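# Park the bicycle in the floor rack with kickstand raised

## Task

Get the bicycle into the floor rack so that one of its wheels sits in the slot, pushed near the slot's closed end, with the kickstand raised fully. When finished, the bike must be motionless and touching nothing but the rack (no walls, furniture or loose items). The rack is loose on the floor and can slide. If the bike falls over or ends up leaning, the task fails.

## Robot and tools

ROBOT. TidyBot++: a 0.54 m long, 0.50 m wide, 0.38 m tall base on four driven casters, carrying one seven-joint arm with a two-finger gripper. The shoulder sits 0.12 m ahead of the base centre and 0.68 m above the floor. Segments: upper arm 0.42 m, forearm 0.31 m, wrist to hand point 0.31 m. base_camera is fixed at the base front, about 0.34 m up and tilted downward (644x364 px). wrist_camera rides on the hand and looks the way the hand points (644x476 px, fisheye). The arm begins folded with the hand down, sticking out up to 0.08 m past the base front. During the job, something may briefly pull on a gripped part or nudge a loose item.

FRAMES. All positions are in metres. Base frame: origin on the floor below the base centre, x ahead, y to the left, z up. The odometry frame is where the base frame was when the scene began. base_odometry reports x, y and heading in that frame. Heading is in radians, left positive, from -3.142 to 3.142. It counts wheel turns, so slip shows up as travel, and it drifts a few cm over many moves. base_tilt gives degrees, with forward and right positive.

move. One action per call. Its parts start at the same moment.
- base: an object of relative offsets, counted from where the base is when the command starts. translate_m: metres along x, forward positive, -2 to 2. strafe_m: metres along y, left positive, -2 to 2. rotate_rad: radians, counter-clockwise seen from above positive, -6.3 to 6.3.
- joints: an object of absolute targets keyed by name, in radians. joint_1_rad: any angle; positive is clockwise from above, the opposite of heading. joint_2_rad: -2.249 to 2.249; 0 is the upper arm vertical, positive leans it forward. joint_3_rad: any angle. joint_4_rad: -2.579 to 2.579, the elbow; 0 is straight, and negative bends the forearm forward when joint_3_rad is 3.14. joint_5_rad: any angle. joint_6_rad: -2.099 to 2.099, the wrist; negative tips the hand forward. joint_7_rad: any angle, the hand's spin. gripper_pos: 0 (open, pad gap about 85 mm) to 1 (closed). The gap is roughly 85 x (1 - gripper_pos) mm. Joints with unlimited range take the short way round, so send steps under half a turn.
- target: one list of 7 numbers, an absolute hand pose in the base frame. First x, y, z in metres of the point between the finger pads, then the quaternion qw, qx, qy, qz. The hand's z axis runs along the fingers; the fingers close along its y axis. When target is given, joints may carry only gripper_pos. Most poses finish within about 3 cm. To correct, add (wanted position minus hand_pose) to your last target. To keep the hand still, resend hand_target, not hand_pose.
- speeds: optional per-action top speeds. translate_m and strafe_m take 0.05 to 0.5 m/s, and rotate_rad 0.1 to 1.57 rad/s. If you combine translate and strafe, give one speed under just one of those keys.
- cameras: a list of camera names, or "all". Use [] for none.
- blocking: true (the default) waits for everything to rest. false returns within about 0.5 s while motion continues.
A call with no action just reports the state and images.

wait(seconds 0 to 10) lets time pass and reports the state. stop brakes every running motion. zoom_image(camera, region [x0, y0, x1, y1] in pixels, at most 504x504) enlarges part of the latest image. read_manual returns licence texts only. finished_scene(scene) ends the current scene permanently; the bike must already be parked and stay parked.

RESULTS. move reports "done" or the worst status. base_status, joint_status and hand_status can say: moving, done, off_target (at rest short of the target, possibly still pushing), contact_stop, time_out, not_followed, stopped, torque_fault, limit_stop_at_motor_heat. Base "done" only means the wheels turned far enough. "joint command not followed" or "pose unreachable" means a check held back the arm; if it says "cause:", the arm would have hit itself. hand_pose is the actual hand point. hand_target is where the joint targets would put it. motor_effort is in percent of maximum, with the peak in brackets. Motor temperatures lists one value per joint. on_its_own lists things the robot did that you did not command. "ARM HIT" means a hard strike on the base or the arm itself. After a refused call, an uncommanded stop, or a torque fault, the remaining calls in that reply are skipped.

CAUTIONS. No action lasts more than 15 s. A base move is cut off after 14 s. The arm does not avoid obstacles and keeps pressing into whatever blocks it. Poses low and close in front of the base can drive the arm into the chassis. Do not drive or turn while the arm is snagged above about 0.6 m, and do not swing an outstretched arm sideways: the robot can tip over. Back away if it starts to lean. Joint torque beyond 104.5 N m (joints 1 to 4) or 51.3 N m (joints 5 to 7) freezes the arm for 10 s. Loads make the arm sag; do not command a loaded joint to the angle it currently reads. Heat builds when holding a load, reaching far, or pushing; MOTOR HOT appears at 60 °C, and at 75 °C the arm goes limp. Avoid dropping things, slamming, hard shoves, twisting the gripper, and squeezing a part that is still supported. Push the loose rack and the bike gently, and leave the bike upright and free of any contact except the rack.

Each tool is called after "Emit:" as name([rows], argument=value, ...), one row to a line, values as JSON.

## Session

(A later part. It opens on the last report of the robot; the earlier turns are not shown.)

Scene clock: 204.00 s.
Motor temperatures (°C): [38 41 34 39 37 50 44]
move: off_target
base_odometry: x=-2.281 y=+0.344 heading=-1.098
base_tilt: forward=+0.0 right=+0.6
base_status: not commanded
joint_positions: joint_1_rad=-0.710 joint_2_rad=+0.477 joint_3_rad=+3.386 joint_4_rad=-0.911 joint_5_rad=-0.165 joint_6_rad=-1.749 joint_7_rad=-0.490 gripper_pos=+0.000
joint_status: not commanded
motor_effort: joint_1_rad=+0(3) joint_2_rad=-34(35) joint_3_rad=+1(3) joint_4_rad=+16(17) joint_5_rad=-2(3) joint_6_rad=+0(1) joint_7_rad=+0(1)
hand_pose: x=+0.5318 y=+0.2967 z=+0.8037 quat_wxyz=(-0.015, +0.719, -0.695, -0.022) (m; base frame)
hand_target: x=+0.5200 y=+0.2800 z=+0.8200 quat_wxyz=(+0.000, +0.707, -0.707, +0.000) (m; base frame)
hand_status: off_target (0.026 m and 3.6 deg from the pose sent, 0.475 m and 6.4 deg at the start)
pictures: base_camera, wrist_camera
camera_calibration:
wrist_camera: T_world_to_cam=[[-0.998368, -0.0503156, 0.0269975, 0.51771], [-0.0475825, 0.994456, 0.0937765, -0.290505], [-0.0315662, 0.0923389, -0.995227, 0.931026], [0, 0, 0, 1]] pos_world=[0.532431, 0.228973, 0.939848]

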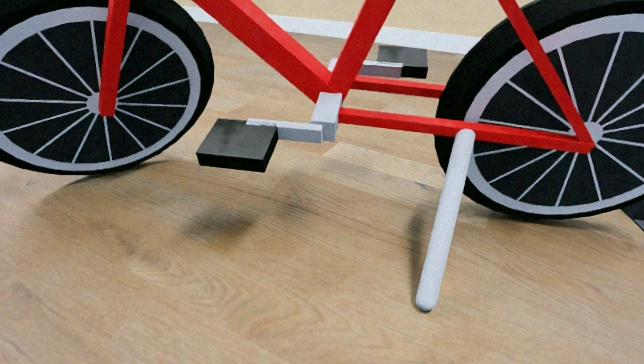

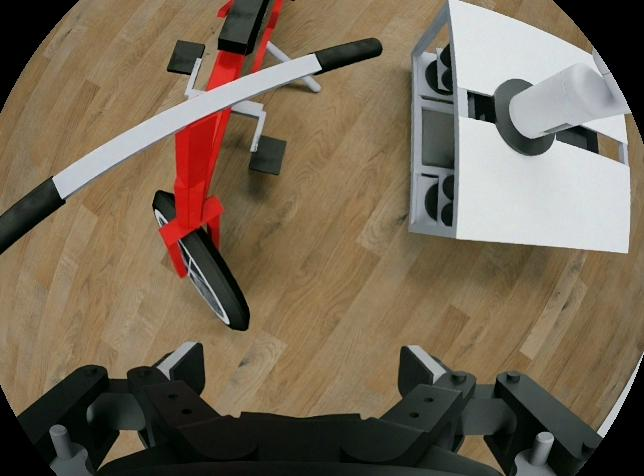

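Emit:
move(target=[0.49, -0.06, 0.78, 0, 0.7071, -0.7071, 0], joints={"gripper_pos": 1.0}, cameras=[])

Emit:
move(target=[0.49, -0.06, 0.60, 0, 0.7071, -0.7071, 0], cameras=["wrist_camera"])

Scene clock: 206.73 s.
Motor temperatures (°C): [38 41 34 39 37 50 44]
move: off_target
base_odometry: x=-2.281 y=+0.344 heading=-1.098
base_tilt: forward=+0.0 right=+0.6
base_status: not commanded
joint_positions: joint_1_rad=-0.037 joint_2_rad=+0.170 joint_3_rad=+3.380 joint_4_rad=-1.437 joint_5_rad=-0.096 joint_6_rad=-1.602 joint_7_rad=+0.152 gripper_pos=+0.999
joint_status: all done
motor_effort: joint_1_rad=+0(2) joint_2_rad=-22(34) joint_3_rad=+1(2) joint_4_rad=+16(17) joint_5_rad=-2(3) joint_6_rad=+0(1) joint_7_rad=+0(1)
hand_pose: x=+0.4855 y=-0.0380 z=+0.7756 quat_wxyz=(-0.005, +0.689, -0.723, -0.042) (m; base frame)
hand_target: x=+0.4900 y=-0.0600 z=+0.7800 quat_wxyz=(+0.000, +0.707, -0.707, +0.000) (m; base frame)
hand_status: off_target (0.023 m and 5.5 deg from the pose sent, 0.360 m and 3.6 deg at the start)
pictures: none
No camera images: "cameras" was empty.

Scene clock: 208.70 s.
Motor temperatures (°C): [38 41 34 39 37 50 44]
move: off_target
base_odometry: x=-2.281 y=+0.344 heading=-1.098
base_tilt: forward=+0.0 right=+0.6
base_status: not commanded
joint_positions: joint_1_rad=-0.084 joint_2_rad=+0.259 joint_3_rad=+3.457 joint_4_rad=-1.882 joint_5_rad=-0.096 joint_6_rad=-1.037 joint_7_rad=+0.235 gripper_pos=+0.999
joint_status: not commanded
motor_effort: joint_1_rad=+0(1) joint_2_rad=-23(25) joint_3_rad=+1(2) joint_4_rad=+14(16) joint_5_rad=+0(2) joint_6_rad=+0(1) joint_7_rad=+0(1)
hand_pose: x=+0.4807 y=-0.0591 z=+0.6102 quat_wxyz=(+0.005, +0.694, -0.720, -0.010) (m; base frame)
hand_target: x=+0.4900 y=-0.0600 z=+0.6000 quat_wxyz=(+0.000, +0.707, -0.707, +0.000) (m; base frame)
hand_status: off_target (0.014 m and 2.5 deg from the pose sent, 0.177 m and 5.5 deg at the start)
pictures: wrist_camera
camera_calibration:
wrist_camera: T_world_to_cam=[[-0.998971, 0.0221507, 0.0395769, 0.45091], [0.0240533, 0.998545, 0.0482616, 0.0725951], [-0.0384503, 0.0491639, -0.99805, 0.772141], [0, 0, 0, 1]] pos_world=[0.478389, -0.120439, 0.749286]

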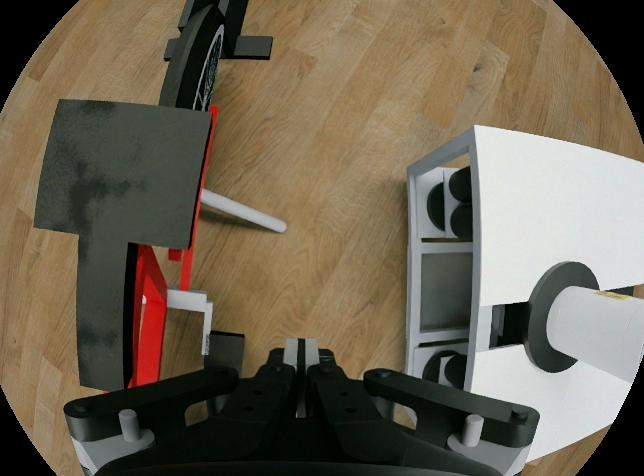

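Emit:
move(target=[0.49, 0.06, 0.60, 0, 0.7071, -0.7071, 0], cameras=["wrist_camera"])

Emit:
move(target=[0.485, 0.12, 0.60, 0, 0.7071, -0.7071, 0])

Scene clock: 210.37 s.
Motor temperatures (°C): [38 41 34 39 37 50 44]
move: off_target
base_odometry: x=-2.281 y=+0.344 heading=-1.098
base_tilt: forward=+0.0 right=+0.6
base_status: not commanded
joint_positions: joint_1_rad=-0.354 joint_2_rad=+0.259 joint_3_rad=+3.415 joint_4_rad=-1.882 joint_5_rad=-0.096 joint_6_rad=-1.033 joint_7_rad=-0.018 gripper_pos=+0.999
joint_status: not commanded
motor_effort: joint_1_rad=+0(1) joint_2_rad=-23(23) joint_3_rad=+1(2) joint_4_rad=+14(14) joint_5_rad=-2(2) joint_6_rad=+0(1) joint_7_rad=+1(1)
hand_pose: x=+0.4821 y=+0.0547 z=+0.6094 quat_wxyz=(+0.004, +0.714, -0.700, -0.012) (m; base frame)
hand_target: x=+0.4900 y=+0.0600 z=+0.6000 quat_wxyz=(+0.000, +0.707, -0.707, +0.000) (m; base frame)
hand_status: off_target (0.013 m and 1.9 deg from the pose sent, 0.120 m and 2.5 deg at the start)
pictures: wrist_camera
camera_calibration:
wrist_camera: T_world_to_cam=[[-0.998557, -0.0358238, 0.0400116, 0.452479], [-0.0336936, 0.998042, 0.0527007, -0.0158678], [-0.0418212, 0.0512765, -0.997808, 0.767177], [0, 0, 0, 1]] pos_world=[0.483376, -0.00729192, 0.748227]

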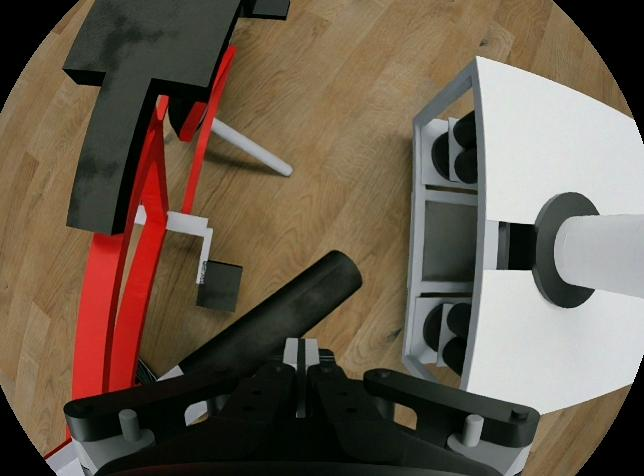

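Scene clock: 211.70 s.
Motor temperatures (°C): [38 41 34 39 37 50 44]
move: off_target
base_odometry: x=-2.281 y=+0.344 heading=-1.098
base_tilt: forward=-0.1 right=+0.6
base_status: not commanded
joint_positions: joint_1_rad=-0.494 joint_2_rad=+0.272 joint_3_rad=+3.395 joint_4_rad=-1.872 joint_5_rad=-0.096 joint_6_rad=-1.033 joint_7_rad=-0.177 gripper_pos=+0.999
joint_status: not commanded
motor_effort: joint_1_rad=+0(1) joint_2_rad=-23(24) joint_3_rad=+1(2) joint_4_rad=+14(14) joint_5_rad=-1(2) joint_6_rad=+0(1) joint_7_rad=+1(1)
hand_pose: x=+0.4721 y=+0.1129 z=+0.6070 quat_wxyz=(+0.007, +0.714, -0.700, -0.013) (m; base frame)
hand_target: x=+0.4850 y=+0.1200 z=+0.6000 quat_wxyz=(+0.000, +0.707, -0.707, +0.000) (m; base frame)
hand_status: off_target (0.016 m and 2.1 deg from the pose sent, 0.066 m and 1.9 deg at the start)
pictures: base_camera, wrist_camera
camera_calibration:
wrist_camera: T_world_to_cam=[[-0.99828, -0.0365126, 0.0458638, 0.441098], [-0.0342089, 0.998161, 0.0500469, -0.0722811], [-0.0476068, 0.0483919, -0.997693, 0.764311], [0, 0, 0, 1]] pos_world=[0.474254, 0.0512673, 0.745935]

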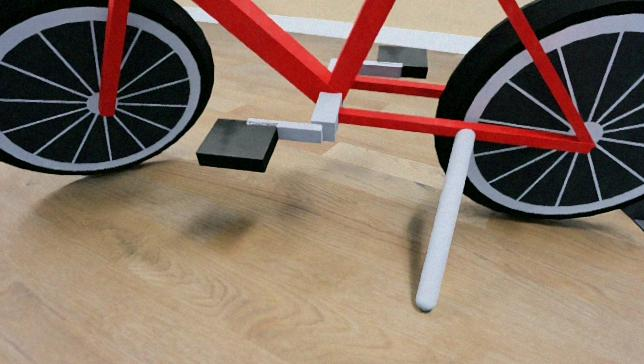

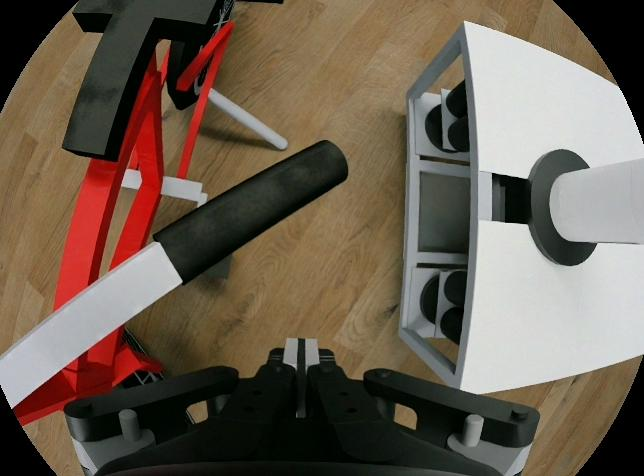

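Emit:
move(target=[0.50, -0.07, 0.63, 0, 0.7071, -0.7071, 0], cameras=[])

Emit:
move(target=[0.50, -0.07, 0.53, 0, 0.7071, -0.7071, 0], cameras=[])

Emit:
move(target=[0.50, 0.03, 0.53, 0, 0.7071, -0.7071, 0])

Scene clock: 213.93 s.
Motor temperatures (°C): [38 41 34 39 37 50 44]
move: off_target
base_odometry: x=-2.281 y=+0.344 heading=-1.098
base_tilt: forward=+0.0 right=+0.6
base_status: not commanded
joint_positions: joint_1_rad=-0.081 joint_2_rad=+0.272 joint_3_rad=+3.448 joint_4_rad=-1.813 joint_5_rad=-0.096 joint_6_rad=-1.041 joint_7_rad=+0.237 gripper_pos=+0.999
joint_status: not commanded
motor_effort: joint_1_rad=+0(2) joint_2_rad=-24(24) joint_3_rad=+1(3) joint_4_rad=+15(15) joint_5_rad=-1(2) joint_6_rad=+0(1) joint_7_rad=+1(1)
hand_pose: x=+0.5111 y=-0.0624 z=+0.6241 quat_wxyz=(-0.009, +0.698, -0.716, +0.012) (m; base frame)
hand_target: x=+0.5000 y=-0.0700 z=+0.6300 quat_wxyz=(+0.000, +0.707, -0.707, +0.000) (m; base frame)
hand_status: off_target (0.015 m and 2.2 deg from the pose sent, 0.186 m and 2.1 deg at the start)
pictures: none
No camera images: "cameras" was empty.

Scene clock: 215.03 s.
Motor temperatures (°C): [38 41 34 39 37 50 44]
move: off_target
base_odometry: x=-2.281 y=+0.344 heading=-1.098
base_tilt: forward=+0.0 right=+0.6
base_status: not commanded
joint_positions: joint_1_rad=-0.102 joint_2_rad=+0.419 joint_3_rad=+3.531 joint_4_rad=-1.964 joint_5_rad=-0.169 joint_6_rad=-0.841 joint_7_rad=+0.373 gripper_pos=+0.999
joint_status: not commanded
motor_effort: joint_1_rad=+0(1) joint_2_rad=-26(28) joint_3_rad=+2(3) joint_4_rad=+12(15) joint_5_rad=-2(2) joint_6_rad=+0(1) joint_7_rad=+0(1)
hand_pose: x=+0.4839 y=-0.0764 z=+0.5341 quat_wxyz=(+0.025, +0.706, -0.708, -0.013) (m; base frame)
hand_target: x=+0.5000 y=-0.0700 z=+0.5300 quat_wxyz=(+0.000, +0.707, -0.707, +0.000) (m; base frame)
hand_status: off_target (0.018 m and 3.2 deg from the pose sent, 0.095 m and 2.2 deg at the start)
pictures: none
No camera images: "cameras" was empty.

Scene clock: 216.33 s.
Motor temperatures (°C): [38 41 34 39 37 50 44]
move: off_target
base_odometry: x=-2.281 y=+0.344 heading=-1.098
base_tilt: forward=+0.0 right=+0.6
base_status: not commanded
joint_positions: joint_1_rad=-0.349 joint_2_rad=+0.419 joint_3_rad=+3.533 joint_4_rad=-1.977 joint_5_rad=-0.169 joint_6_rad=-0.832 joint_7_rad=+0.201 gripper_pos=+0.999
joint_status: not commanded
motor_effort: joint_1_rad=-1(2) joint_2_rad=-25(26) joint_3_rad=+1(3) joint_4_rad=+12(13) joint_5_rad=-3(5) joint_6_rad=+0(1) joint_7_rad=+0(1)
hand_pose: x=+0.4879 y=+0.0132 z=+0.5316 quat_wxyz=(+0.028, +0.730, -0.683, -0.008) (m; base frame)
hand_target: x=+0.5000 y=+0.0300 z=+0.5300 quat_wxyz=(+0.000, +0.707, -0.707, +0.000) (m; base frame)
hand_status: off_target (0.021 m and 5.1 deg from the pose sent, 0.108 m and 3.2 deg at the start)
pictures: base_camera, wrist_camera
camera_calibration:
wrist_camera: T_world_to_cam=[[-0.99429, -0.0806205, 0.0699141, 0.442535], [-0.0797731, 0.996703, 0.0148329, 0.0725159], [-0.0708794, 0.00917095, -0.997443, 0.706456], [0, 0, 0, 1]] pos_world=[0.495866, -0.0430782, 0.672635]

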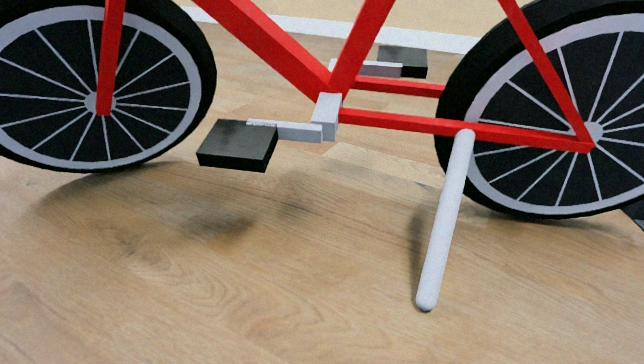

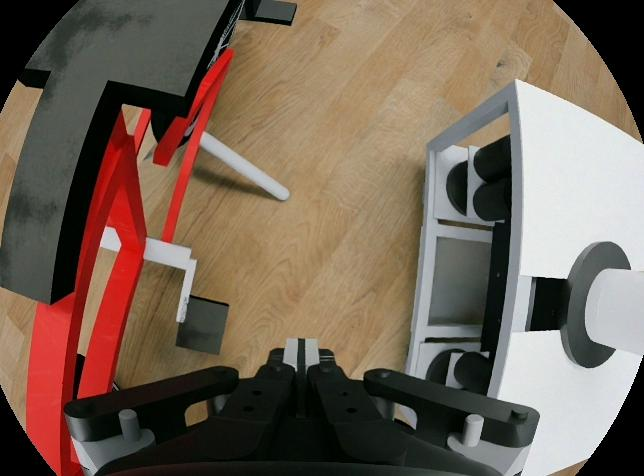

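Emit:
move(target=[0.49, 0.08, 0.53, 0, 0.7071, -0.7071, 0])

Emit:
move(target=[0.48, 0.13, 0.535, 0, 0.7071, -0.7071, 0])

Scene clock: 217.63 s.
Motor temperatures (°C): [38 41 34 39 37 50 44]
move: off_target
base_odometry: x=-2.281 y=+0.344 heading=-1.098
base_tilt: forward=+0.0 right=+0.6
base_status: not commanded
joint_positions: joint_1_rad=-0.473 joint_2_rad=+0.419 joint_3_rad=+3.532 joint_4_rad=-1.987 joint_5_rad=-0.169 joint_6_rad=-0.832 joint_7_rad=+0.059 gripper_pos=+0.999
joint_status: not commanded
motor_effort: joint_1_rad=-2(3) joint_2_rad=-24(25) joint_3_rad=-1(2) joint_4_rad=+12(13) joint_5_rad=-4(5) joint_6_rad=+1(1) joint_7_rad=+0(0)
hand_pose: x=+0.4779 y=+0.0582 z=+0.5295 quat_wxyz=(+0.033, +0.724, -0.689, -0.008) (m; base frame)
hand_target: x=+0.4900 y=+0.0800 z=+0.5300 quat_wxyz=(+0.000, +0.707, -0.707, +0.000) (m; base frame)
hand_status: off_target (0.025 m and 4.8 deg from the pose sent, 0.067 m and 5.1 deg at the start)
pictures: base_camera, wrist_camera
camera_calibration:
wrist_camera: T_world_to_cam=[[-0.995167, -0.0621625, 0.0760146, 0.432454], [-0.0617649, 0.998062, 0.00757275, 0.0220372], [-0.076338, 0.00284112, -0.997078, 0.706005], [0, 0, 0, 1]] pos_world=[0.48562, 0.00288208, 0.670903]

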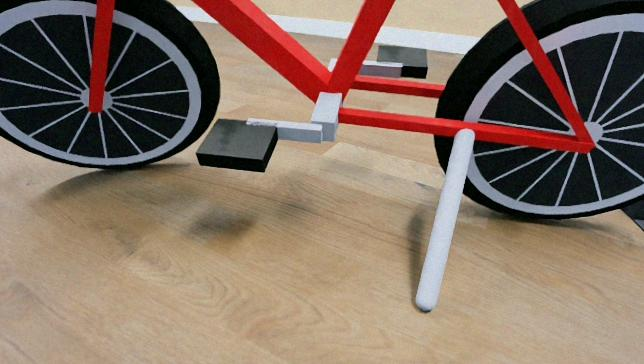

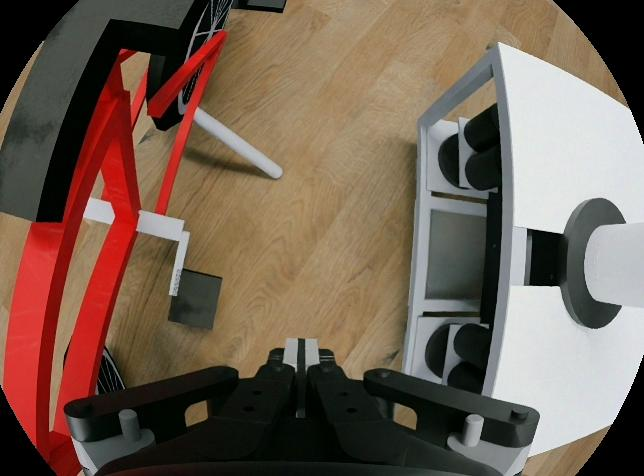

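Scene clock: 218.90 s.
Motor temperatures (°C): [38 41 34 39 37 50 44]
move: off_target
base_odometry: x=-2.281 y=+0.344 heading=-1.098
base_tilt: forward=+0.0 right=+0.6
base_status: not commanded
joint_positions: joint_1_rad=-0.580 joint_2_rad=+0.413 joint_3_rad=+3.528 joint_4_rad=-1.983 joint_5_rad=-0.169 joint_6_rad=-0.832 joint_7_rad=-0.096 gripper_pos=+0.999
joint_status: not commanded
motor_effort: joint_1_rad=-3(4) joint_2_rad=-23(24) joint_3_rad=-1(2) joint_4_rad=+13(14) joint_5_rad=-3(5) joint_6_rad=+2(3) joint_7_rad=+0(1)
hand_pose: x=+0.4716 y=+0.0990 z=+0.5320 quat_wxyz=(+0.029, +0.709, -0.705, -0.002) (m; base frame)
hand_target: x=+0.4800 y=+0.1300 z=+0.5350 quat_wxyz=(+0.000, +0.707, -0.707, +0.000) (m; base frame)
hand_status: off_target (0.032 m and 3.4 deg from the pose sent, 0.072 m and 4.8 deg at the start)
pictures: base_camera, wrist_camera
camera_calibration:
wrist_camera: T_world_to_cam=[[-0.997847, -0.0192489, 0.0627026, 0.432649], [-0.0190289, 0.999811, 0.00410431, -0.0375288], [-0.0627697, 0.00290232, -0.998024, 0.702028], [0, 0, 0, 1]] pos_world=[0.475069, 0.0438122, 0.673666]

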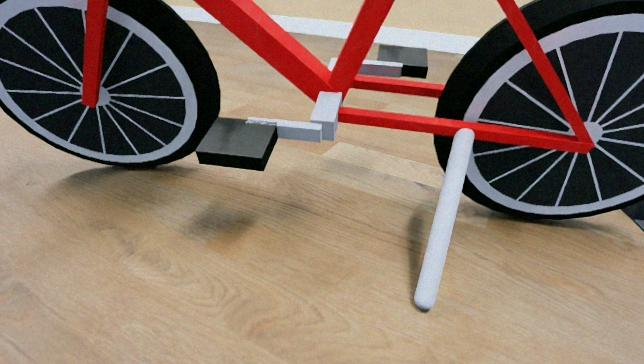

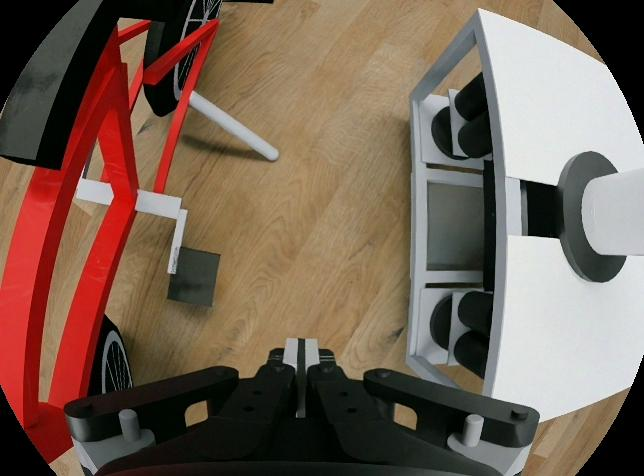

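Emit:
move(target=[0.475, 0.17, 0.535, 0, 0.7071, -0.7071, 0], cameras=["base_camera"])

Emit:
move(target=[0.48, 0.03, 0.58, 0, 0.7071, -0.7071, 0], cameras=[])

Emit:
move(target=[0.52, 0.28, 0.82, 0, 0.7071, -0.7071, 0])

Scene clock: 219.93 s.
Motor temperatures (°C): [38 41 34 39 37 50 44]
move: off_target
base_odometry: x=-2.281 y=+0.344 heading=-1.098
base_tilt: forward=+0.0 right=+0.6
base_status: not commanded
joint_positions: joint_1_rad=-0.679 joint_2_rad=+0.412 joint_3_rad=+3.529 joint_4_rad=-1.951 joint_5_rad=-0.169 joint_6_rad=-0.832 joint_7_rad=-0.190 gripper_pos=+0.999
joint_status: not commanded
motor_effort: joint_1_rad=-4(6) joint_2_rad=-22(23) joint_3_rad=-2(4) joint_4_rad=+13(14) joint_5_rad=-4(5) joint_6_rad=+2(4) joint_7_rad=+1(1)
hand_pose: x=+0.4762 y=+0.1396 z=+0.5393 quat_wxyz=(+0.014, +0.712, -0.702, +0.008) (m; base frame)
hand_target: x=+0.4750 y=+0.1700 z=+0.5350 quat_wxyz=(+0.000, +0.707, -0.707, +0.000) (m; base frame)
hand_status: off_target (0.031 m and 2.1 deg from the pose sent, 0.071 m and 3.4 deg at the start)
pictures: base_camera

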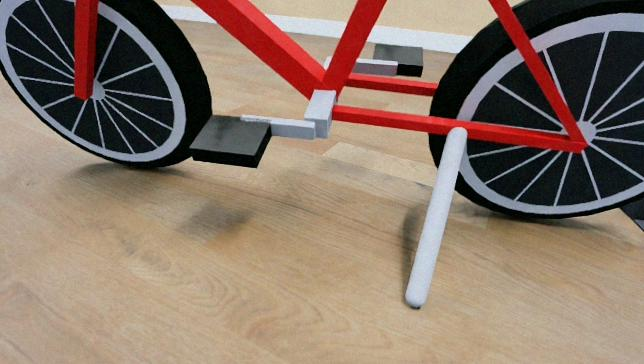

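Scene clock: 221.53 s.
Motor temperatures (°C): [38 41 34 39 37 50 44]
move: off_target
base_odometry: x=-2.281 y=+0.344 heading=-1.098
base_tilt: forward=-0.1 right=+0.6
base_status: not commanded
joint_positions: joint_1_rad=-0.328 joint_2_rad=+0.306 joint_3_rad=+3.454 joint_4_rad=-1.957 joint_5_rad=-0.159 joint_6_rad=-0.856 joint_7_rad=-0.016 gripper_pos=+0.999
joint_status: not commanded
motor_effort: joint_1_rad=+0(4) joint_2_rad=-24(28) joint_3_rad=+1(3) joint_4_rad=+14(15) joint_5_rad=-2(4) joint_6_rad=+0(3) joint_7_rad=+1(1)
hand_pose: x=+0.5007 y=+0.0404 z=+0.5746 quat_wxyz=(-0.025, +0.675, -0.737, +0.004) (m; base frame)
hand_target: x=+0.4800 y=+0.0300 z=+0.5800 quat_wxyz=(+0.000, +0.707, -0.707, +0.000) (m; base frame)
hand_status: off_target (0.024 m and 5.8 deg from the pose sent, 0.117 m and 2.1 deg at the start)
pictures: none
No camera images: "cameras" was empty.

Scene clock: 224.17 s.
Motor temperatures (°C): [38 41 34 39 37 50 44]
move: off_target
base_odometry: x=-2.281 y=+0.344 heading=-1.098
base_tilt: forward=+0.0 right=+0.6
base_status: not commanded
joint_positions: joint_1_rad=-0.707 joint_2_rad=+0.424 joint_3_rad=+3.387 joint_4_rad=-0.911 joint_5_rad=-0.158 joint_6_rad=-1.747 joint_7_rad=-0.491 gripper_pos=+0.999
joint_status: not commanded
motor_effort: joint_1_rad=+0(1) joint_2_rad=-32(32) joint_3_rad=+0(2) joint_4_rad=+17(17) joint_5_rad=-2(3) joint_6_rad=+0(1) joint_7_rad=+1(1)
hand_pose: x=+0.5291 y=+0.2887 z=+0.8304 quat_wxyz=(-0.041, +0.716, -0.696, -0.016) (m; base frame)
hand_target: x=+0.5200 y=+0.2800 z=+0.8200 quat_wxyz=(+0.000, +0.707, -0.707, +0.000) (m; base frame)
hand_status: off_target (0.016 m and 5.3 deg from the pose sent, 0.344 m and 5.8 deg at the start)
pictures: base_camera, wrist_camera
camera_calibration:
wrist_camera: T_world_to_cam=[[-0.998858, -0.0436031, -0.0195447, 0.550847], [-0.0456435, 0.991692, 0.120262, -0.307361], [0.0141386, 0.121017, -0.99255, 0.923496], [0, 0, 0, 1]] pos_world=[0.523132, 0.217068, 0.964346]

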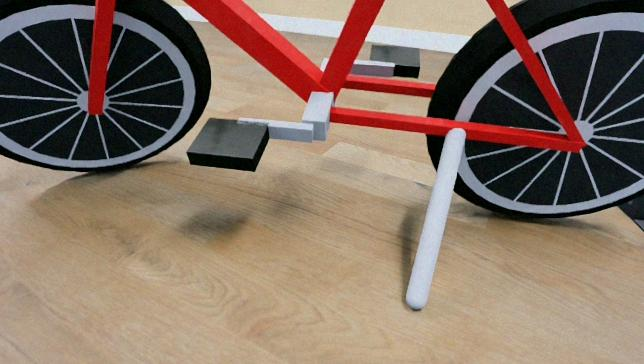

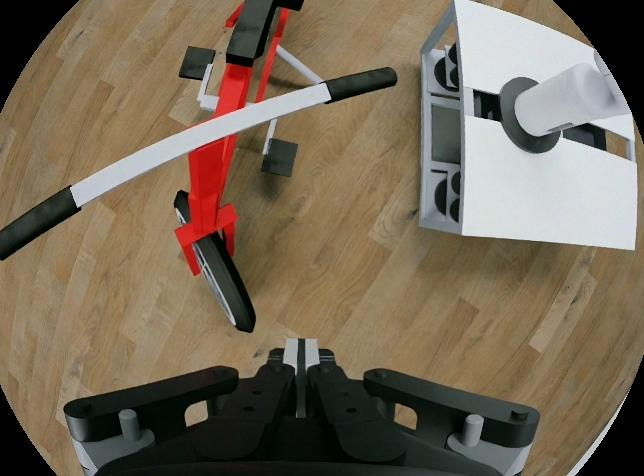

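Emit:
move(target=[0.60, -0.20, 0.70, 0, 0.7071, -0.7071, 0], cameras=["wrist_camera"])

Emit:
zoom_image(camera="wrist_camera", region=[160, 0, 460, 360])

Scene clock: 228.40 s.
Motor temperatures (°C): [38 41 34 39 37 50 44]
move: off_target
base_odometry: x=-2.281 y=+0.344 heading=-1.098
base_tilt: forward=+0.0 right=+0.6
base_status: not commanded
joint_positions: joint_1_rad=+0.192 joint_2_rad=+0.502 joint_3_rad=+3.479 joint_4_rad=-1.162 joint_5_rad=-0.158 joint_6_rad=-1.519 joint_7_rad=+0.479 gripper_pos=+0.999
joint_status: not commanded
motor_effort: joint_1_rad=+0(3) joint_2_rad=-34(36) joint_3_rad=+2(2) joint_4_rad=+16(17) joint_5_rad=-2(3) joint_6_rad=+0(1) joint_7_rad=+1(1)
hand_pose: x=+0.5917 y=-0.1875 z=+0.7160 quat_wxyz=(+0.003, +0.699, -0.715, -0.008) (m; base frame)
hand_target: x=+0.6000 y=-0.2000 z=+0.7000 quat_wxyz=(+0.000, +0.707, -0.707, +0.000) (m; base frame)
hand_status: off_target (0.022 m and 1.6 deg from the pose sent, 0.511 m and 5.3 deg at the start)
pictures: wrist_camera
camera_calibration:
wrist_camera: T_world_to_cam=[[-0.999429, 0.00677639, 0.0330993, 0.562504], [0.00834641, 0.998835, 0.0475283, 0.202931], [-0.0327387, 0.0477774, -0.998321, 0.884891], [0, 0, 0, 1]] pos_world=[0.589459, -0.248785, 0.855142]

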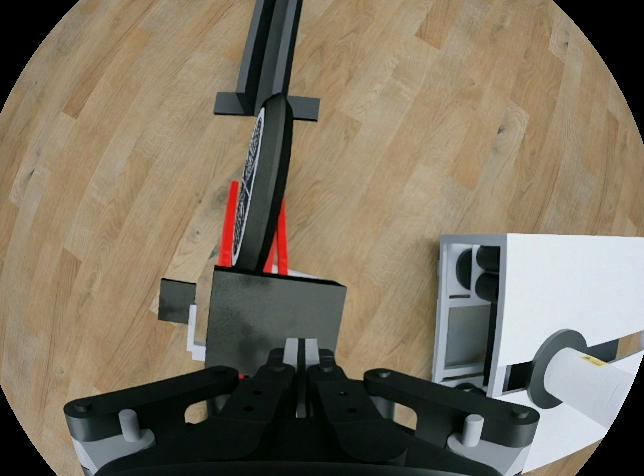

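Scaled by 1.400.

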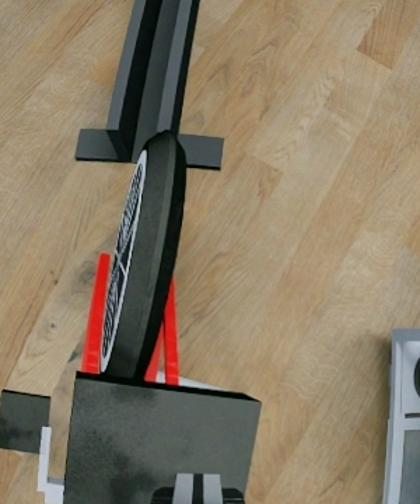

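Emit:
move(target=[0.622, -0.61, 0.30, 0, 0.6626, -0.749, 0], joints={"gripper_pos": 0.4}, cameras=["wrist_camera"])

Scene clock: 233.07 s.
Motor temperatures (°C): [38 41 34 39 37 50 44]
move: off_target
base_odometry: x=-2.281 y=+0.344 heading=-1.098
base_tilt: forward=+0.0 right=+0.7
base_status: not commanded
joint_positions: joint_1_rad=+0.858 joint_2_rad=+1.636 joint_3_rad=+2.745 joint_4_rad=-0.084 joint_5_rad=+0.334 joint_6_rad=-1.395 joint_7_rad=+0.792 gripper_pos=+0.400
joint_status: all done
motor_effort: joint_1_rad=+0(4) joint_2_rad=-55(61) joint_3_rad=-2(4) joint_4_rad=+15(18) joint_5_rad=-2(3) joint_6_rad=+0(2) joint_7_rad=+1(1)
hand_pose: x=+0.6271 y=-0.5402 z=+0.3042 quat_wxyz=(-0.032, +0.691, -0.722, +0.017) (m; base frame)
hand_target: x=+0.6128 y=-0.5539 z=+0.3098 quat_wxyz=(-0.005, +0.701, -0.713, +0.017) (m; base frame)
hand_status: off_target (0.070 m and 6.2 deg from the pose sent, 0.594 m and 5.8 deg at the start)
pictures: wrist_camera
camera_calibration:
wrist_camera: T_world_to_cam=[[-0.998227, 0.0286368, -0.0521812, 0.650919], [0.0253573, 0.997725, 0.0624603, 0.558645], [0.0538512, 0.0610264, -0.996682, 0.444147], [0, 0, 0, 1]] pos_world=[0.611682, -0.603119, 0.441746]

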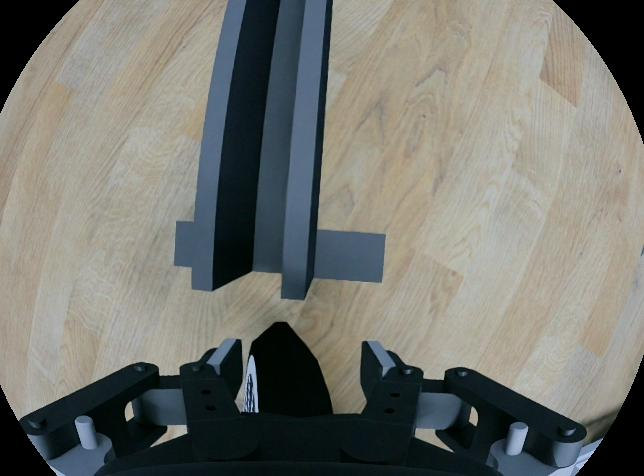

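Emit:
move(target=[0.60, -0.30, 0.66, 0, 0.7071, -0.7071, 0], cameras=[])

Emit:
move(target=[0.61, 0.01, 0.66, -0.085, 0.666, -0.737, 0.1], cameras=["wrist_camera"])

Scene clock: 235.93 s.
Motor temperatures (°C): [38 42 34 39 37 50 44]
move: off_target
base_odometry: x=-2.281 y=+0.344 heading=-1.098
base_tilt: forward=+0.0 right=+0.6
base_status: not commanded
joint_positions: joint_1_rad=+0.415 joint_2_rad=+0.685 joint_3_rad=+3.459 joint_4_rad=-1.055 joint_5_rad=-0.137 joint_6_rad=-1.396 joint_7_rad=+0.740 gripper_pos=+0.400
joint_status: not commanded
motor_effort: joint_1_rad=+0(3) joint_2_rad=-40(58) joint_3_rad=+3(3) joint_4_rad=+17(17) joint_5_rad=+0(2) joint_6_rad=+0(1) joint_7_rad=+1(1)
hand_pose: x=+0.6009 y=-0.3288 z=+0.6504 quat_wxyz=(+0.030, +0.726, -0.686, +0.019) (m; base frame)
hand_target: x=+0.6000 y=-0.3000 z=+0.6600 quat_wxyz=(+0.000, +0.707, -0.707, +0.000) (m; base frame)
hand_status: off_target (0.030 m and 5.2 deg from the pose sent, 0.430 m and 4.9 deg at the start)
pictures: none
No camera images: "cameras" was empty.

Scene clock: 238.23 s.
Motor temperatures (°C): [38 42 34 39 37 50 44]
move: off_target
base_odometry: x=-2.281 y=+0.344 heading=-1.098
base_tilt: forward=+0.0 right=+0.6
base_status: not commanded
joint_positions: joint_1_rad=-0.297 joint_2_rad=+0.327 joint_3_rad=+3.474 joint_4_rad=-1.676 joint_5_rad=-0.137 joint_6_rad=-0.960 joint_7_rad=+0.002 gripper_pos=+0.400
joint_status: not commanded
motor_effort: joint_1_rad=+0(3) joint_2_rad=-27(41) joint_3_rad=+1(4) joint_4_rad=+16(17) joint_5_rad=-2(2) joint_6_rad=+2(2) joint_7_rad=+1(1)
hand_pose: x=+0.6006 y=+0.0247 z=+0.6475 quat_wxyz=(-0.074, +0.677, -0.729, +0.065) (m; base frame)
hand_target: x=+0.6100 y=+0.0100 z=+0.6600 quat_wxyz=(-0.085, +0.665, -0.736, +0.100) (m; base frame)
hand_status: off_target (0.021 m and 4.4 deg from the pose sent, 0.339 m and 18.5 deg at the start)
pictures: wrist_camera
camera_calibration:
wrist_camera: T_world_to_cam=[[-0.982099, 0.0586588, -0.179, 0.697887], [0.0490147, 0.997122, 0.0578367, -0.036865], [0.181877, 0.0480278, -0.982148, 0.667273], [0, 0, 0, 1]] pos_world=[0.565839, -0.0362259, 0.782414]

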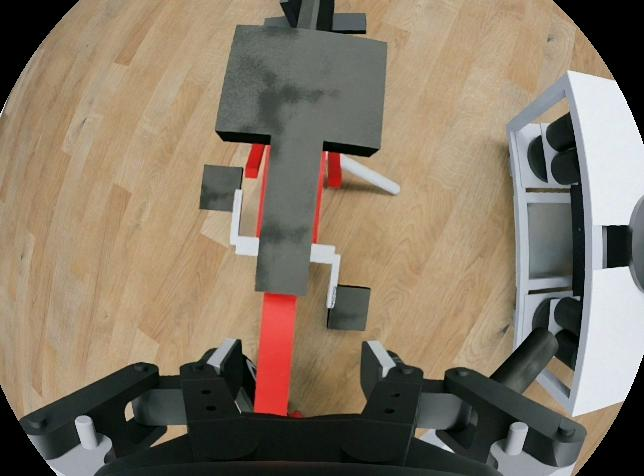

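Emit:
move(target=[0.637, 0.0, 0.555, -0.088, 0.673, -0.728, 0.097], cameras=["wrist_camera"])

Scene clock: 239.83 s.
Motor temperatures (°C): [38 42 34 39 37 50 44]
move: off_target
base_odometry: x=-2.281 y=+0.344 heading=-1.098
base_tilt: forward=+0.0 right=+0.6
base_status: not commanded
joint_positions: joint_1_rad=-0.310 joint_2_rad=+0.495 joint_3_rad=+3.575 joint_4_rad=-1.782 joint_5_rad=-0.269 joint_6_rad=-0.703 joint_7_rad=+0.163 gripper_pos=+0.400
joint_status: not commanded
motor_effort: joint_1_rad=+0(1) joint_2_rad=-30(33) joint_3_rad=+3(4) joint_4_rad=+14(17) joint_5_rad=-1(2) joint_6_rad=+2(2) joint_7_rad=+1(1)
hand_pose: x=+0.6233 y=-0.0073 z=+0.5550 quat_wxyz=(-0.065, +0.674, -0.730, +0.087) (m; base frame)
hand_target: x=+0.6370 y=+0.0000 z=+0.5550 quat_wxyz=(-0.088, +0.673, -0.728, +0.097) (m; base frame)
hand_status: off_target (0.016 m and 2.9 deg from the pose sent, 0.102 m and 4.0 deg at the start)
pictures: wrist_camera
camera_calibration:
wrist_camera: T_world_to_cam=[[-0.978616, 0.0608541, -0.196488, 0.713041], [0.0592143, 0.998144, 0.0142151, 0.0171415], [0.196988, 0.00227625, -0.980403, 0.563041], [0, 0, 0, 1]] pos_world=[0.585866, -0.0617827, 0.691867]

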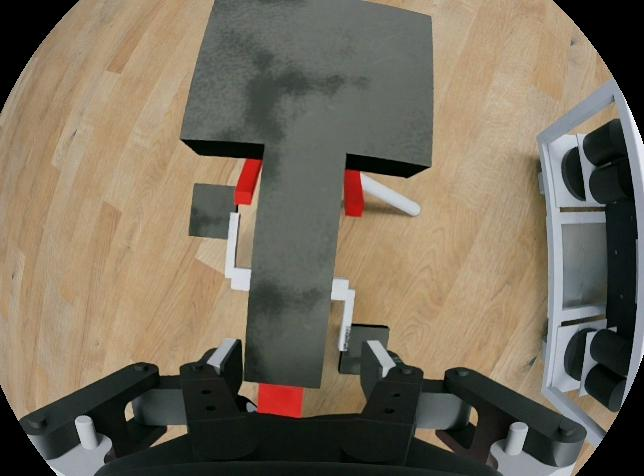

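Emit:
move(target=[0.66, 0.018, 0.470, -0.088, 0.673, -0.728, 0.097], cameras=["wrist_camera"])

Scene clock: 241.27 s.
Motor temperatures (°C): [38 42 34 39 37 50 44]
move: off_target
base_odometry: x=-2.281 y=+0.344 heading=-1.098
base_tilt: forward=+0.0 right=+0.6
base_status: not commanded
joint_positions: joint_1_rad=-0.320 joint_2_rad=+0.671 joint_3_rad=+3.576 joint_4_rad=-1.786 joint_5_rad=-0.458 joint_6_rad=-0.538 joint_7_rad=+0.282 gripper_pos=+0.400
joint_status: not commanded
motor_effort: joint_1_rad=-1(3) joint_2_rad=-30(36) joint_3_rad=+2(5) joint_4_rad=+13(16) joint_5_rad=-2(3) joint_6_rad=+3(5) joint_7_rad=+1(1)
hand_pose: x=+0.6516 y=+0.0060 z=+0.4797 quat_wxyz=(-0.074, +0.671, -0.732, +0.092) (m; base frame)
hand_target: x=+0.6600 y=+0.0180 z=+0.4700 quat_wxyz=(-0.088, +0.673, -0.728, +0.097) (m; base frame)
hand_status: off_target (0.018 m and 1.8 deg from the pose sent, 0.096 m and 2.9 deg at the start)
pictures: wrist_camera
camera_calibration:
wrist_camera: T_world_to_cam=[[-0.974073, 0.0680192, -0.215768, 0.731331], [0.0648103, 0.997657, 0.021921, -0.00414779], [0.216753, 0.00736863, -0.976199, 0.468772], [0, 0, 0, 1]] pos_world=[0.61103, -0.0490606, 0.615503]

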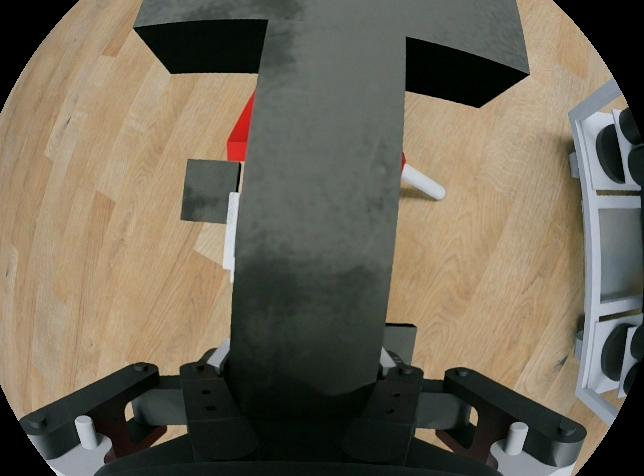

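Emit:
move(joints={"gripper_pos": 0.7}, cameras=["base_camera"])

Scene clock: 242.13 s.
Motor temperatures (°C): [38 42 34 39 37 50 44]
move: off_target
base_odometry: x=-2.281 y=+0.344 heading=-1.098
base_tilt: forward=+0.0 right=+0.6
base_status: not commanded
joint_positions: joint_1_rad=-0.321 joint_2_rad=+0.653 joint_3_rad=+3.581 joint_4_rad=-1.797 joint_5_rad=-0.479 joint_6_rad=-0.536 joint_7_rad=+0.284 gripper_pos=+0.510
joint_status: gripper_pos off_target (ended at +0.510, target +0.700)
motor_effort: joint_1_rad=-1(4) joint_2_rad=-25(30) joint_3_rad=+2(3) joint_4_rad=+13(18) joint_5_rad=+0(3) joint_6_rad=+5(10) joint_7_rad=+3(6)
hand_pose: x=+0.6512 y=+0.0066 z=+0.4863 quat_wxyz=(-0.083, +0.662, -0.739, +0.091) (m; base frame)
hand_target: x=+0.6600 y=+0.0180 z=+0.4700 quat_wxyz=(-0.088, +0.673, -0.728, +0.097) (m; base frame)
hand_status: not commanded
pictures: base_camera

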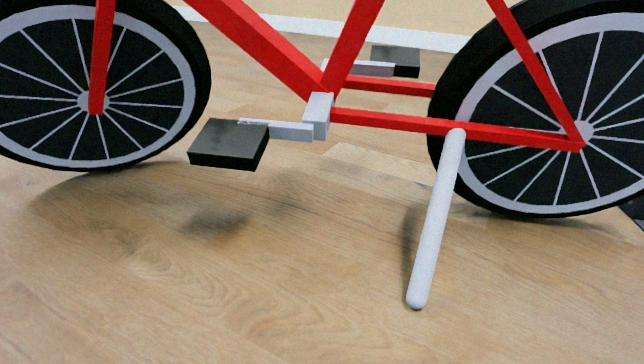

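Emit:
move(base={"translate_m": 0.055}, target=[0.660, 0.015, 0.476, -0.045, 0.673, -0.735, 0.048], speeds={"translate_m": 0.1}, cameras=[])

Emit:
move(base={"translate_m": 0.045}, target=[0.660, 0.015, 0.484, 0, 0.6704, -0.742, 0], speeds={"translate_m": 0.1})

Scene clock: 243.47 s.
Motor temperatures (°C): [38 42 34 39 37 50 44]
move: off_target
base_odometry: x=-2.256 y=+0.295 heading=-1.098
base_tilt: forward=+0.0 right=+0.6
base_status: done
joint_positions: joint_1_rad=-0.287 joint_2_rad=+0.680 joint_3_rad=+3.584 joint_4_rad=-1.654 joint_5_rad=-0.435 joint_6_rad=-0.718 joint_7_rad=+0.242 gripper_pos=+0.528
joint_status: not commanded
motor_effort: joint_1_rad=-2(5) joint_2_rad=-24(30) joint_3_rad=+0(2) joint_4_rad=+15(22) joint_5_rad=-4(7) joint_6_rad=+7(11) joint_7_rad=+2(3)
hand_pose: x=+0.6660 y=+0.0060 z=+0.5011 quat_wxyz=(-0.068, +0.665, -0.742, +0.059) (m; base frame)
hand_target: x=+0.6600 y=+0.0150 z=+0.4760 quat_wxyz=(-0.045, +0.674, -0.736, +0.048) (m; base frame)
hand_status: off_target (0.027 m and 3.1 deg from the pose sent, 0.016 m and 6.7 deg at the start)
pictures: none
No camera images: "cameras" was empty.

Scene clock: 244.63 s.
Motor temperatures (°C): [38 42 34 39 37 50 44]
move: off_target
base_odometry: x=-2.236 y=+0.255 heading=-1.098
base_tilt: forward=+0.0 right=+0.6
base_status: done
joint_positions: joint_1_rad=-0.256 joint_2_rad=+0.742 joint_3_rad=+3.553 joint_4_rad=-1.482 joint_5_rad=-0.382 joint_6_rad=-0.928 joint_7_rad=+0.183 gripper_pos=+0.528
joint_status: not commanded
motor_effort: joint_1_rad=-1(3) joint_2_rad=-33(34) joint_3_rad=+2(3) joint_4_rad=+15(18) joint_5_rad=-4(6) joint_6_rad=+6(9) joint_7_rad=+0(2)
hand_pose: x=+0.6733 y=+0.0184 z=+0.5048 quat_wxyz=(-0.034, +0.675, -0.737, +0.013) (m; base frame)
hand_target: x=+0.6600 y=+0.0150 z=+0.4840 quat_wxyz=(+0.000, +0.670, -0.742, +0.000) (m; base frame)
hand_status: off_target (0.025 m and 4.2 deg from the pose sent, 0.020 m and 10.3 deg at the start)
pictures: base_camera, wrist_camera
camera_calibration:
wrist_camera: T_world_to_cam=[[-0.9961, 0.0741428, -0.0478276, 0.687032], [0.0705974, 0.994904, 0.0719844, -0.0475981], [0.052921, 0.0683271, -0.996258, 0.607737], [0, 0, 0, 1]] pos_world=[0.655551, -0.0451078, 0.641749]

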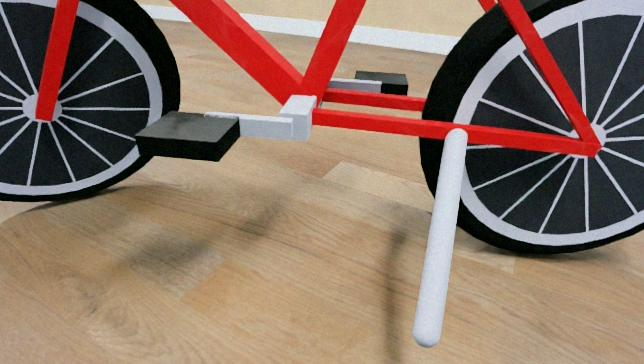

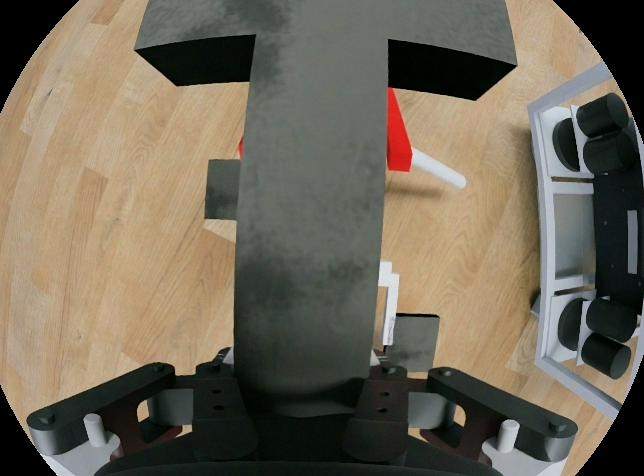

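Emit:
move(base={"translate_m": 0.06}, target=[0.660, 0.015, 0.482, 0.045, 0.668, -0.742, -0.048], speeds={"translate_m": 0.1})

Scene clock: 247.03 s.
Motor temperatures (°C): [38 42 34 39 37 50 44]
move: off_target
base_odometry: x=-2.208 y=+0.201 heading=-1.098
base_tilt: forward=+0.0 right=+0.6
base_status: done
joint_positions: joint_1_rad=-0.217 joint_2_rad=+0.833 joint_3_rad=+3.514 joint_4_rad=-1.297 joint_5_rad=-0.331 joint_6_rad=-1.145 joint_7_rad=+0.139 gripper_pos=+0.530
joint_status: not commanded
motor_effort: joint_1_rad=+0(2) joint_2_rad=-38(41) joint_3_rad=+3(4) joint_4_rad=+13(17) joint_5_rad=-5(7) joint_6_rad=+3(6) joint_7_rad=-2(3)
hand_pose: x=+0.6740 y=+0.0252 z=+0.4994 quat_wxyz=(+0.015, +0.684, -0.728, -0.036) (m; base frame)
hand_target: x=+0.6600 y=+0.0150 z=+0.4820 quat_wxyz=(+0.045, +0.668, -0.742, -0.048) (m; base frame)
hand_status: off_target (0.025 m and 4.4 deg from the pose sent, 0.027 m and 11.5 deg at the start)
pictures: base_camera, wrist_camera
camera_calibration:
wrist_camera: T_world_to_cam=[[-0.99479, 0.0458145, 0.0910727, 0.617421], [0.0522255, 0.996228, 0.0693041, -0.0403381], [-0.087554, 0.0736993, -0.99343, 0.695058], [0, 0, 0, 1]] pos_world=[0.677166, -0.0393262, 0.637056]

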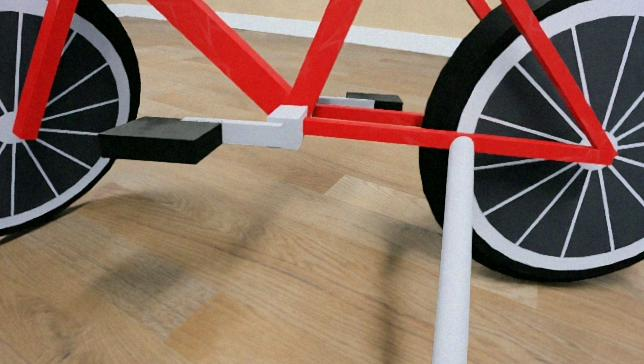

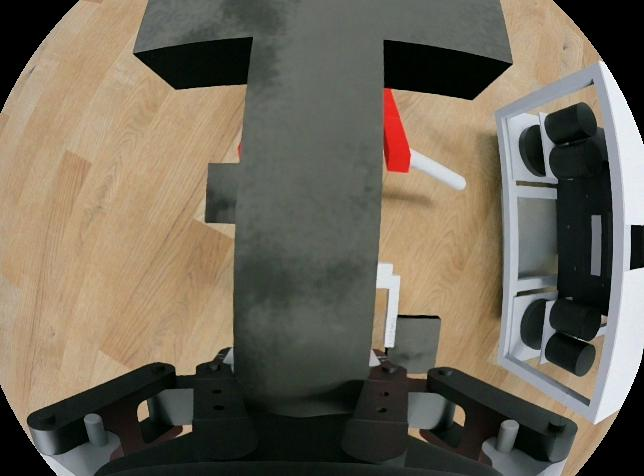

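Emit:
move(base={"translate_m": -0.05}, target=[0.660, 0.015, 0.484, 0.005, 0.6704, -0.742, -0.005], speeds={"translate_m": 0.1})

Scene clock: 248.50 s.
Motor temperatures (°C): [38 42 34 39 37 50 44]
move: off_target
base_odometry: x=-2.231 y=+0.246 heading=-1.098
base_tilt: forward=+0.0 right=+0.6
base_status: done
joint_positions: joint_1_rad=-0.236 joint_2_rad=+0.766 joint_3_rad=+3.514 joint_4_rad=-1.416 joint_5_rad=-0.331 joint_6_rad=-1.019 joint_7_rad=+0.136 gripper_pos=+0.536
joint_status: not commanded
motor_effort: joint_1_rad=+1(2) joint_2_rad=-30(38) joint_3_rad=+3(5) joint_4_rad=+8(12) joint_5_rad=+1(5) joint_6_rad=-1(3) joint_7_rad=+1(2)
hand_pose: x=+0.6683 y=+0.0239 z=+0.5047 quat_wxyz=(-0.009, +0.678, -0.735, -0.009) (m; base frame)
hand_target: x=+0.6600 y=+0.0150 z=+0.4840 quat_wxyz=(+0.005, +0.670, -0.742, -0.005) (m; base frame)
hand_status: off_target (0.024 m and 2.1 deg from the pose sent, 0.023 m and 4.4 deg at the start)
pictures: base_camera, wrist_camera
camera_calibration:
wrist_camera: T_world_to_cam=[[-0.997737, 0.0649283, 0.0174755, 0.649978], [0.0659584, 0.995583, 0.0668146, -0.0470065], [-0.0130601, 0.067816, -0.997612, 0.652356], [0, 0, 0, 1]] pos_world=[0.660128, -0.0396434, 0.642581]

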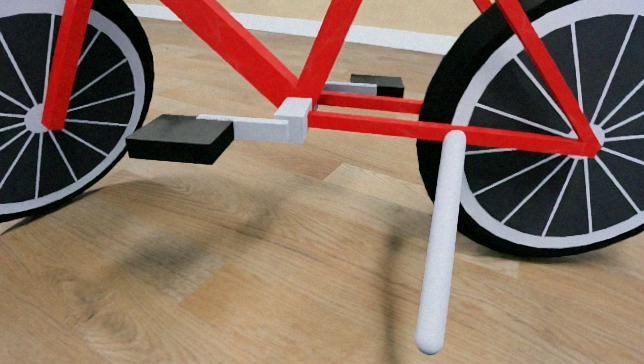

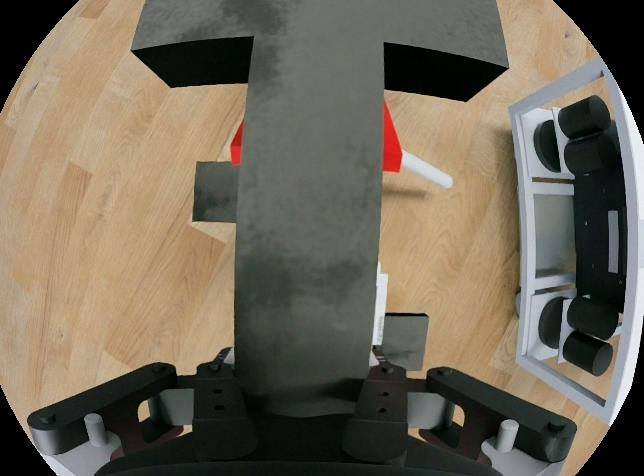

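Emit:
move(base={"strafe_m": -0.06, "translate_m": -0.006}, speeds={"strafe_m": 0.1})

Emit:
zoom_image(camera="base_camera", region=[0, 0, 200, 260])

Scene clock: 250.00 s.
Motor temperatures (°C): [38 42 34 39 37 50 44]
move: done
base_odometry: x=-2.287 y=+0.224 heading=-1.097
base_tilt: forward=+0.0 right=+0.6
base_status: done
joint_positions: joint_1_rad=-0.243 joint_2_rad=+0.764 joint_3_rad=+3.516 joint_4_rad=-1.419 joint_5_rad=-0.354 joint_6_rad=-0.999 joint_7_rad=+0.093 gripper_pos=+0.538
joint_status: not commanded
motor_effort: joint_1_rad=+2(7) joint_2_rad=-31(33) joint_3_rad=+5(9) joint_4_rad=+11(11) joint_5_rad=+7(11) joint_6_rad=+0(3) joint_7_rad=+8(10)
hand_pose: x=+0.6747 y=+0.0311 z=+0.5059 quat_wxyz=(-0.022, +0.659, -0.752, -0.006) (m; base frame)
hand_target: x=+0.6600 y=+0.0150 z=+0.4840 quat_wxyz=(+0.005, +0.670, -0.742, -0.005) (m; base frame)
hand_status: not commanded
pictures: base_camera, wrist_camera
camera_calibration:
wrist_camera: T_world_to_cam=[[-0.993329, 0.115275, -0.00298556, 0.661622], [0.114635, 0.989958, 0.082711, -0.095392], [0.0124901, 0.081817, -0.996569, 0.634926], [0, 0, 0, 1]] pos_world=[0.660214, -0.0337822, 0.642613]

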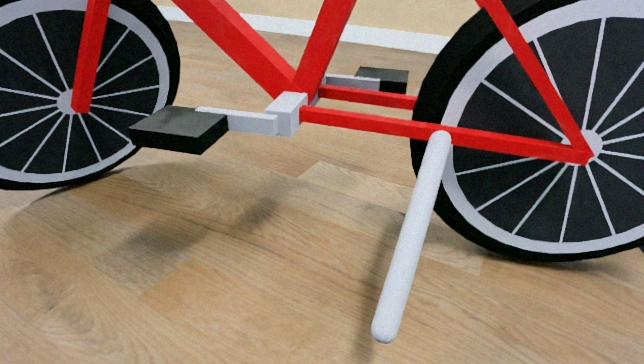

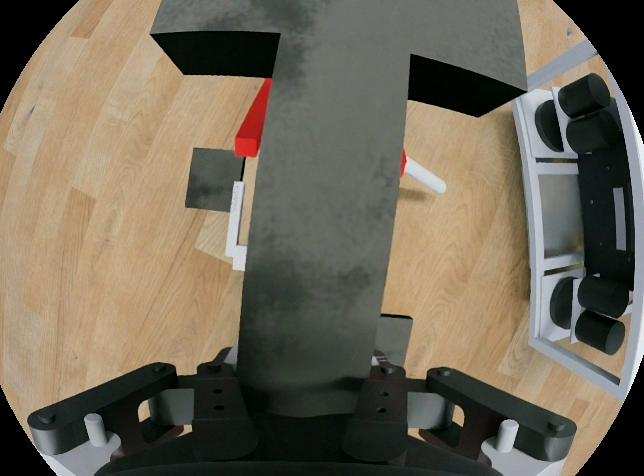

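Scaled by 1.938.

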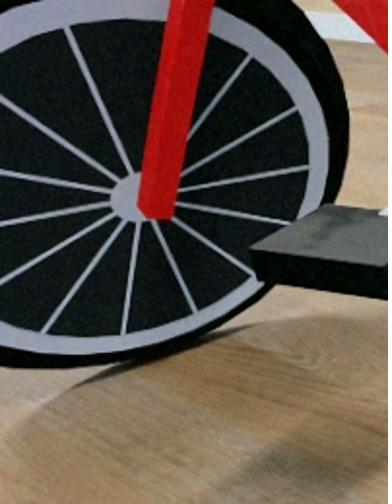

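Emit:
move(base={"strafe_m": -0.12}, target=[0.660, 0.13, 0.484, 0.005, 0.6704, -0.742, -0.005], speeds={"strafe_m": 0.1}, cameras=["base_camera"])

Emit:
zoom_image(camera="base_camera", region=[444, 60, 644, 350])

Scene clock: 252.57 s.
Motor temperatures (°C): [38 42 34 39 37 50 44]
move: off_target
base_odometry: x=-2.394 y=+0.169 heading=-1.095
base_tilt: forward=+0.0 right=+0.6
base_status: done
joint_positions: joint_1_rad=-0.441 joint_2_rad=+0.782 joint_3_rad=+3.510 joint_4_rad=-1.378 joint_5_rad=-0.359 joint_6_rad=-1.002 joint_7_rad=-0.120 gripper_pos=+0.538
joint_status: not commanded
motor_effort: joint_1_rad=+2(6) joint_2_rad=-37(38) joint_3_rad=+6(9) joint_4_rad=+11(15) joint_5_rad=+8(10) joint_6_rad=-3(6) joint_7_rad=+8(10)
hand_pose: x=+0.6713 y=+0.1490 z=+0.5061 quat_wxyz=(-0.030, +0.658, -0.752, -0.008) (m; base frame)
hand_target: x=+0.6600 y=+0.1300 z=+0.4840 quat_wxyz=(+0.005, +0.670, -0.742, -0.005) (m; base frame)
hand_status: off_target (0.031 m and 4.4 deg from the pose sent, 0.102 m and 3.6 deg at the start)
pictures: base_camera

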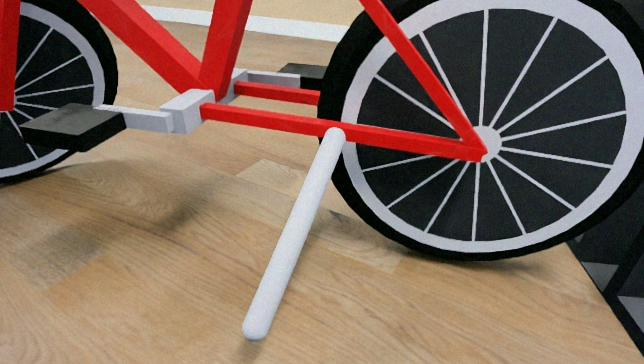

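Scaled by 1.738.

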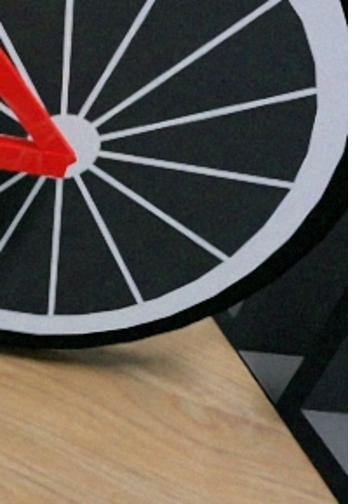

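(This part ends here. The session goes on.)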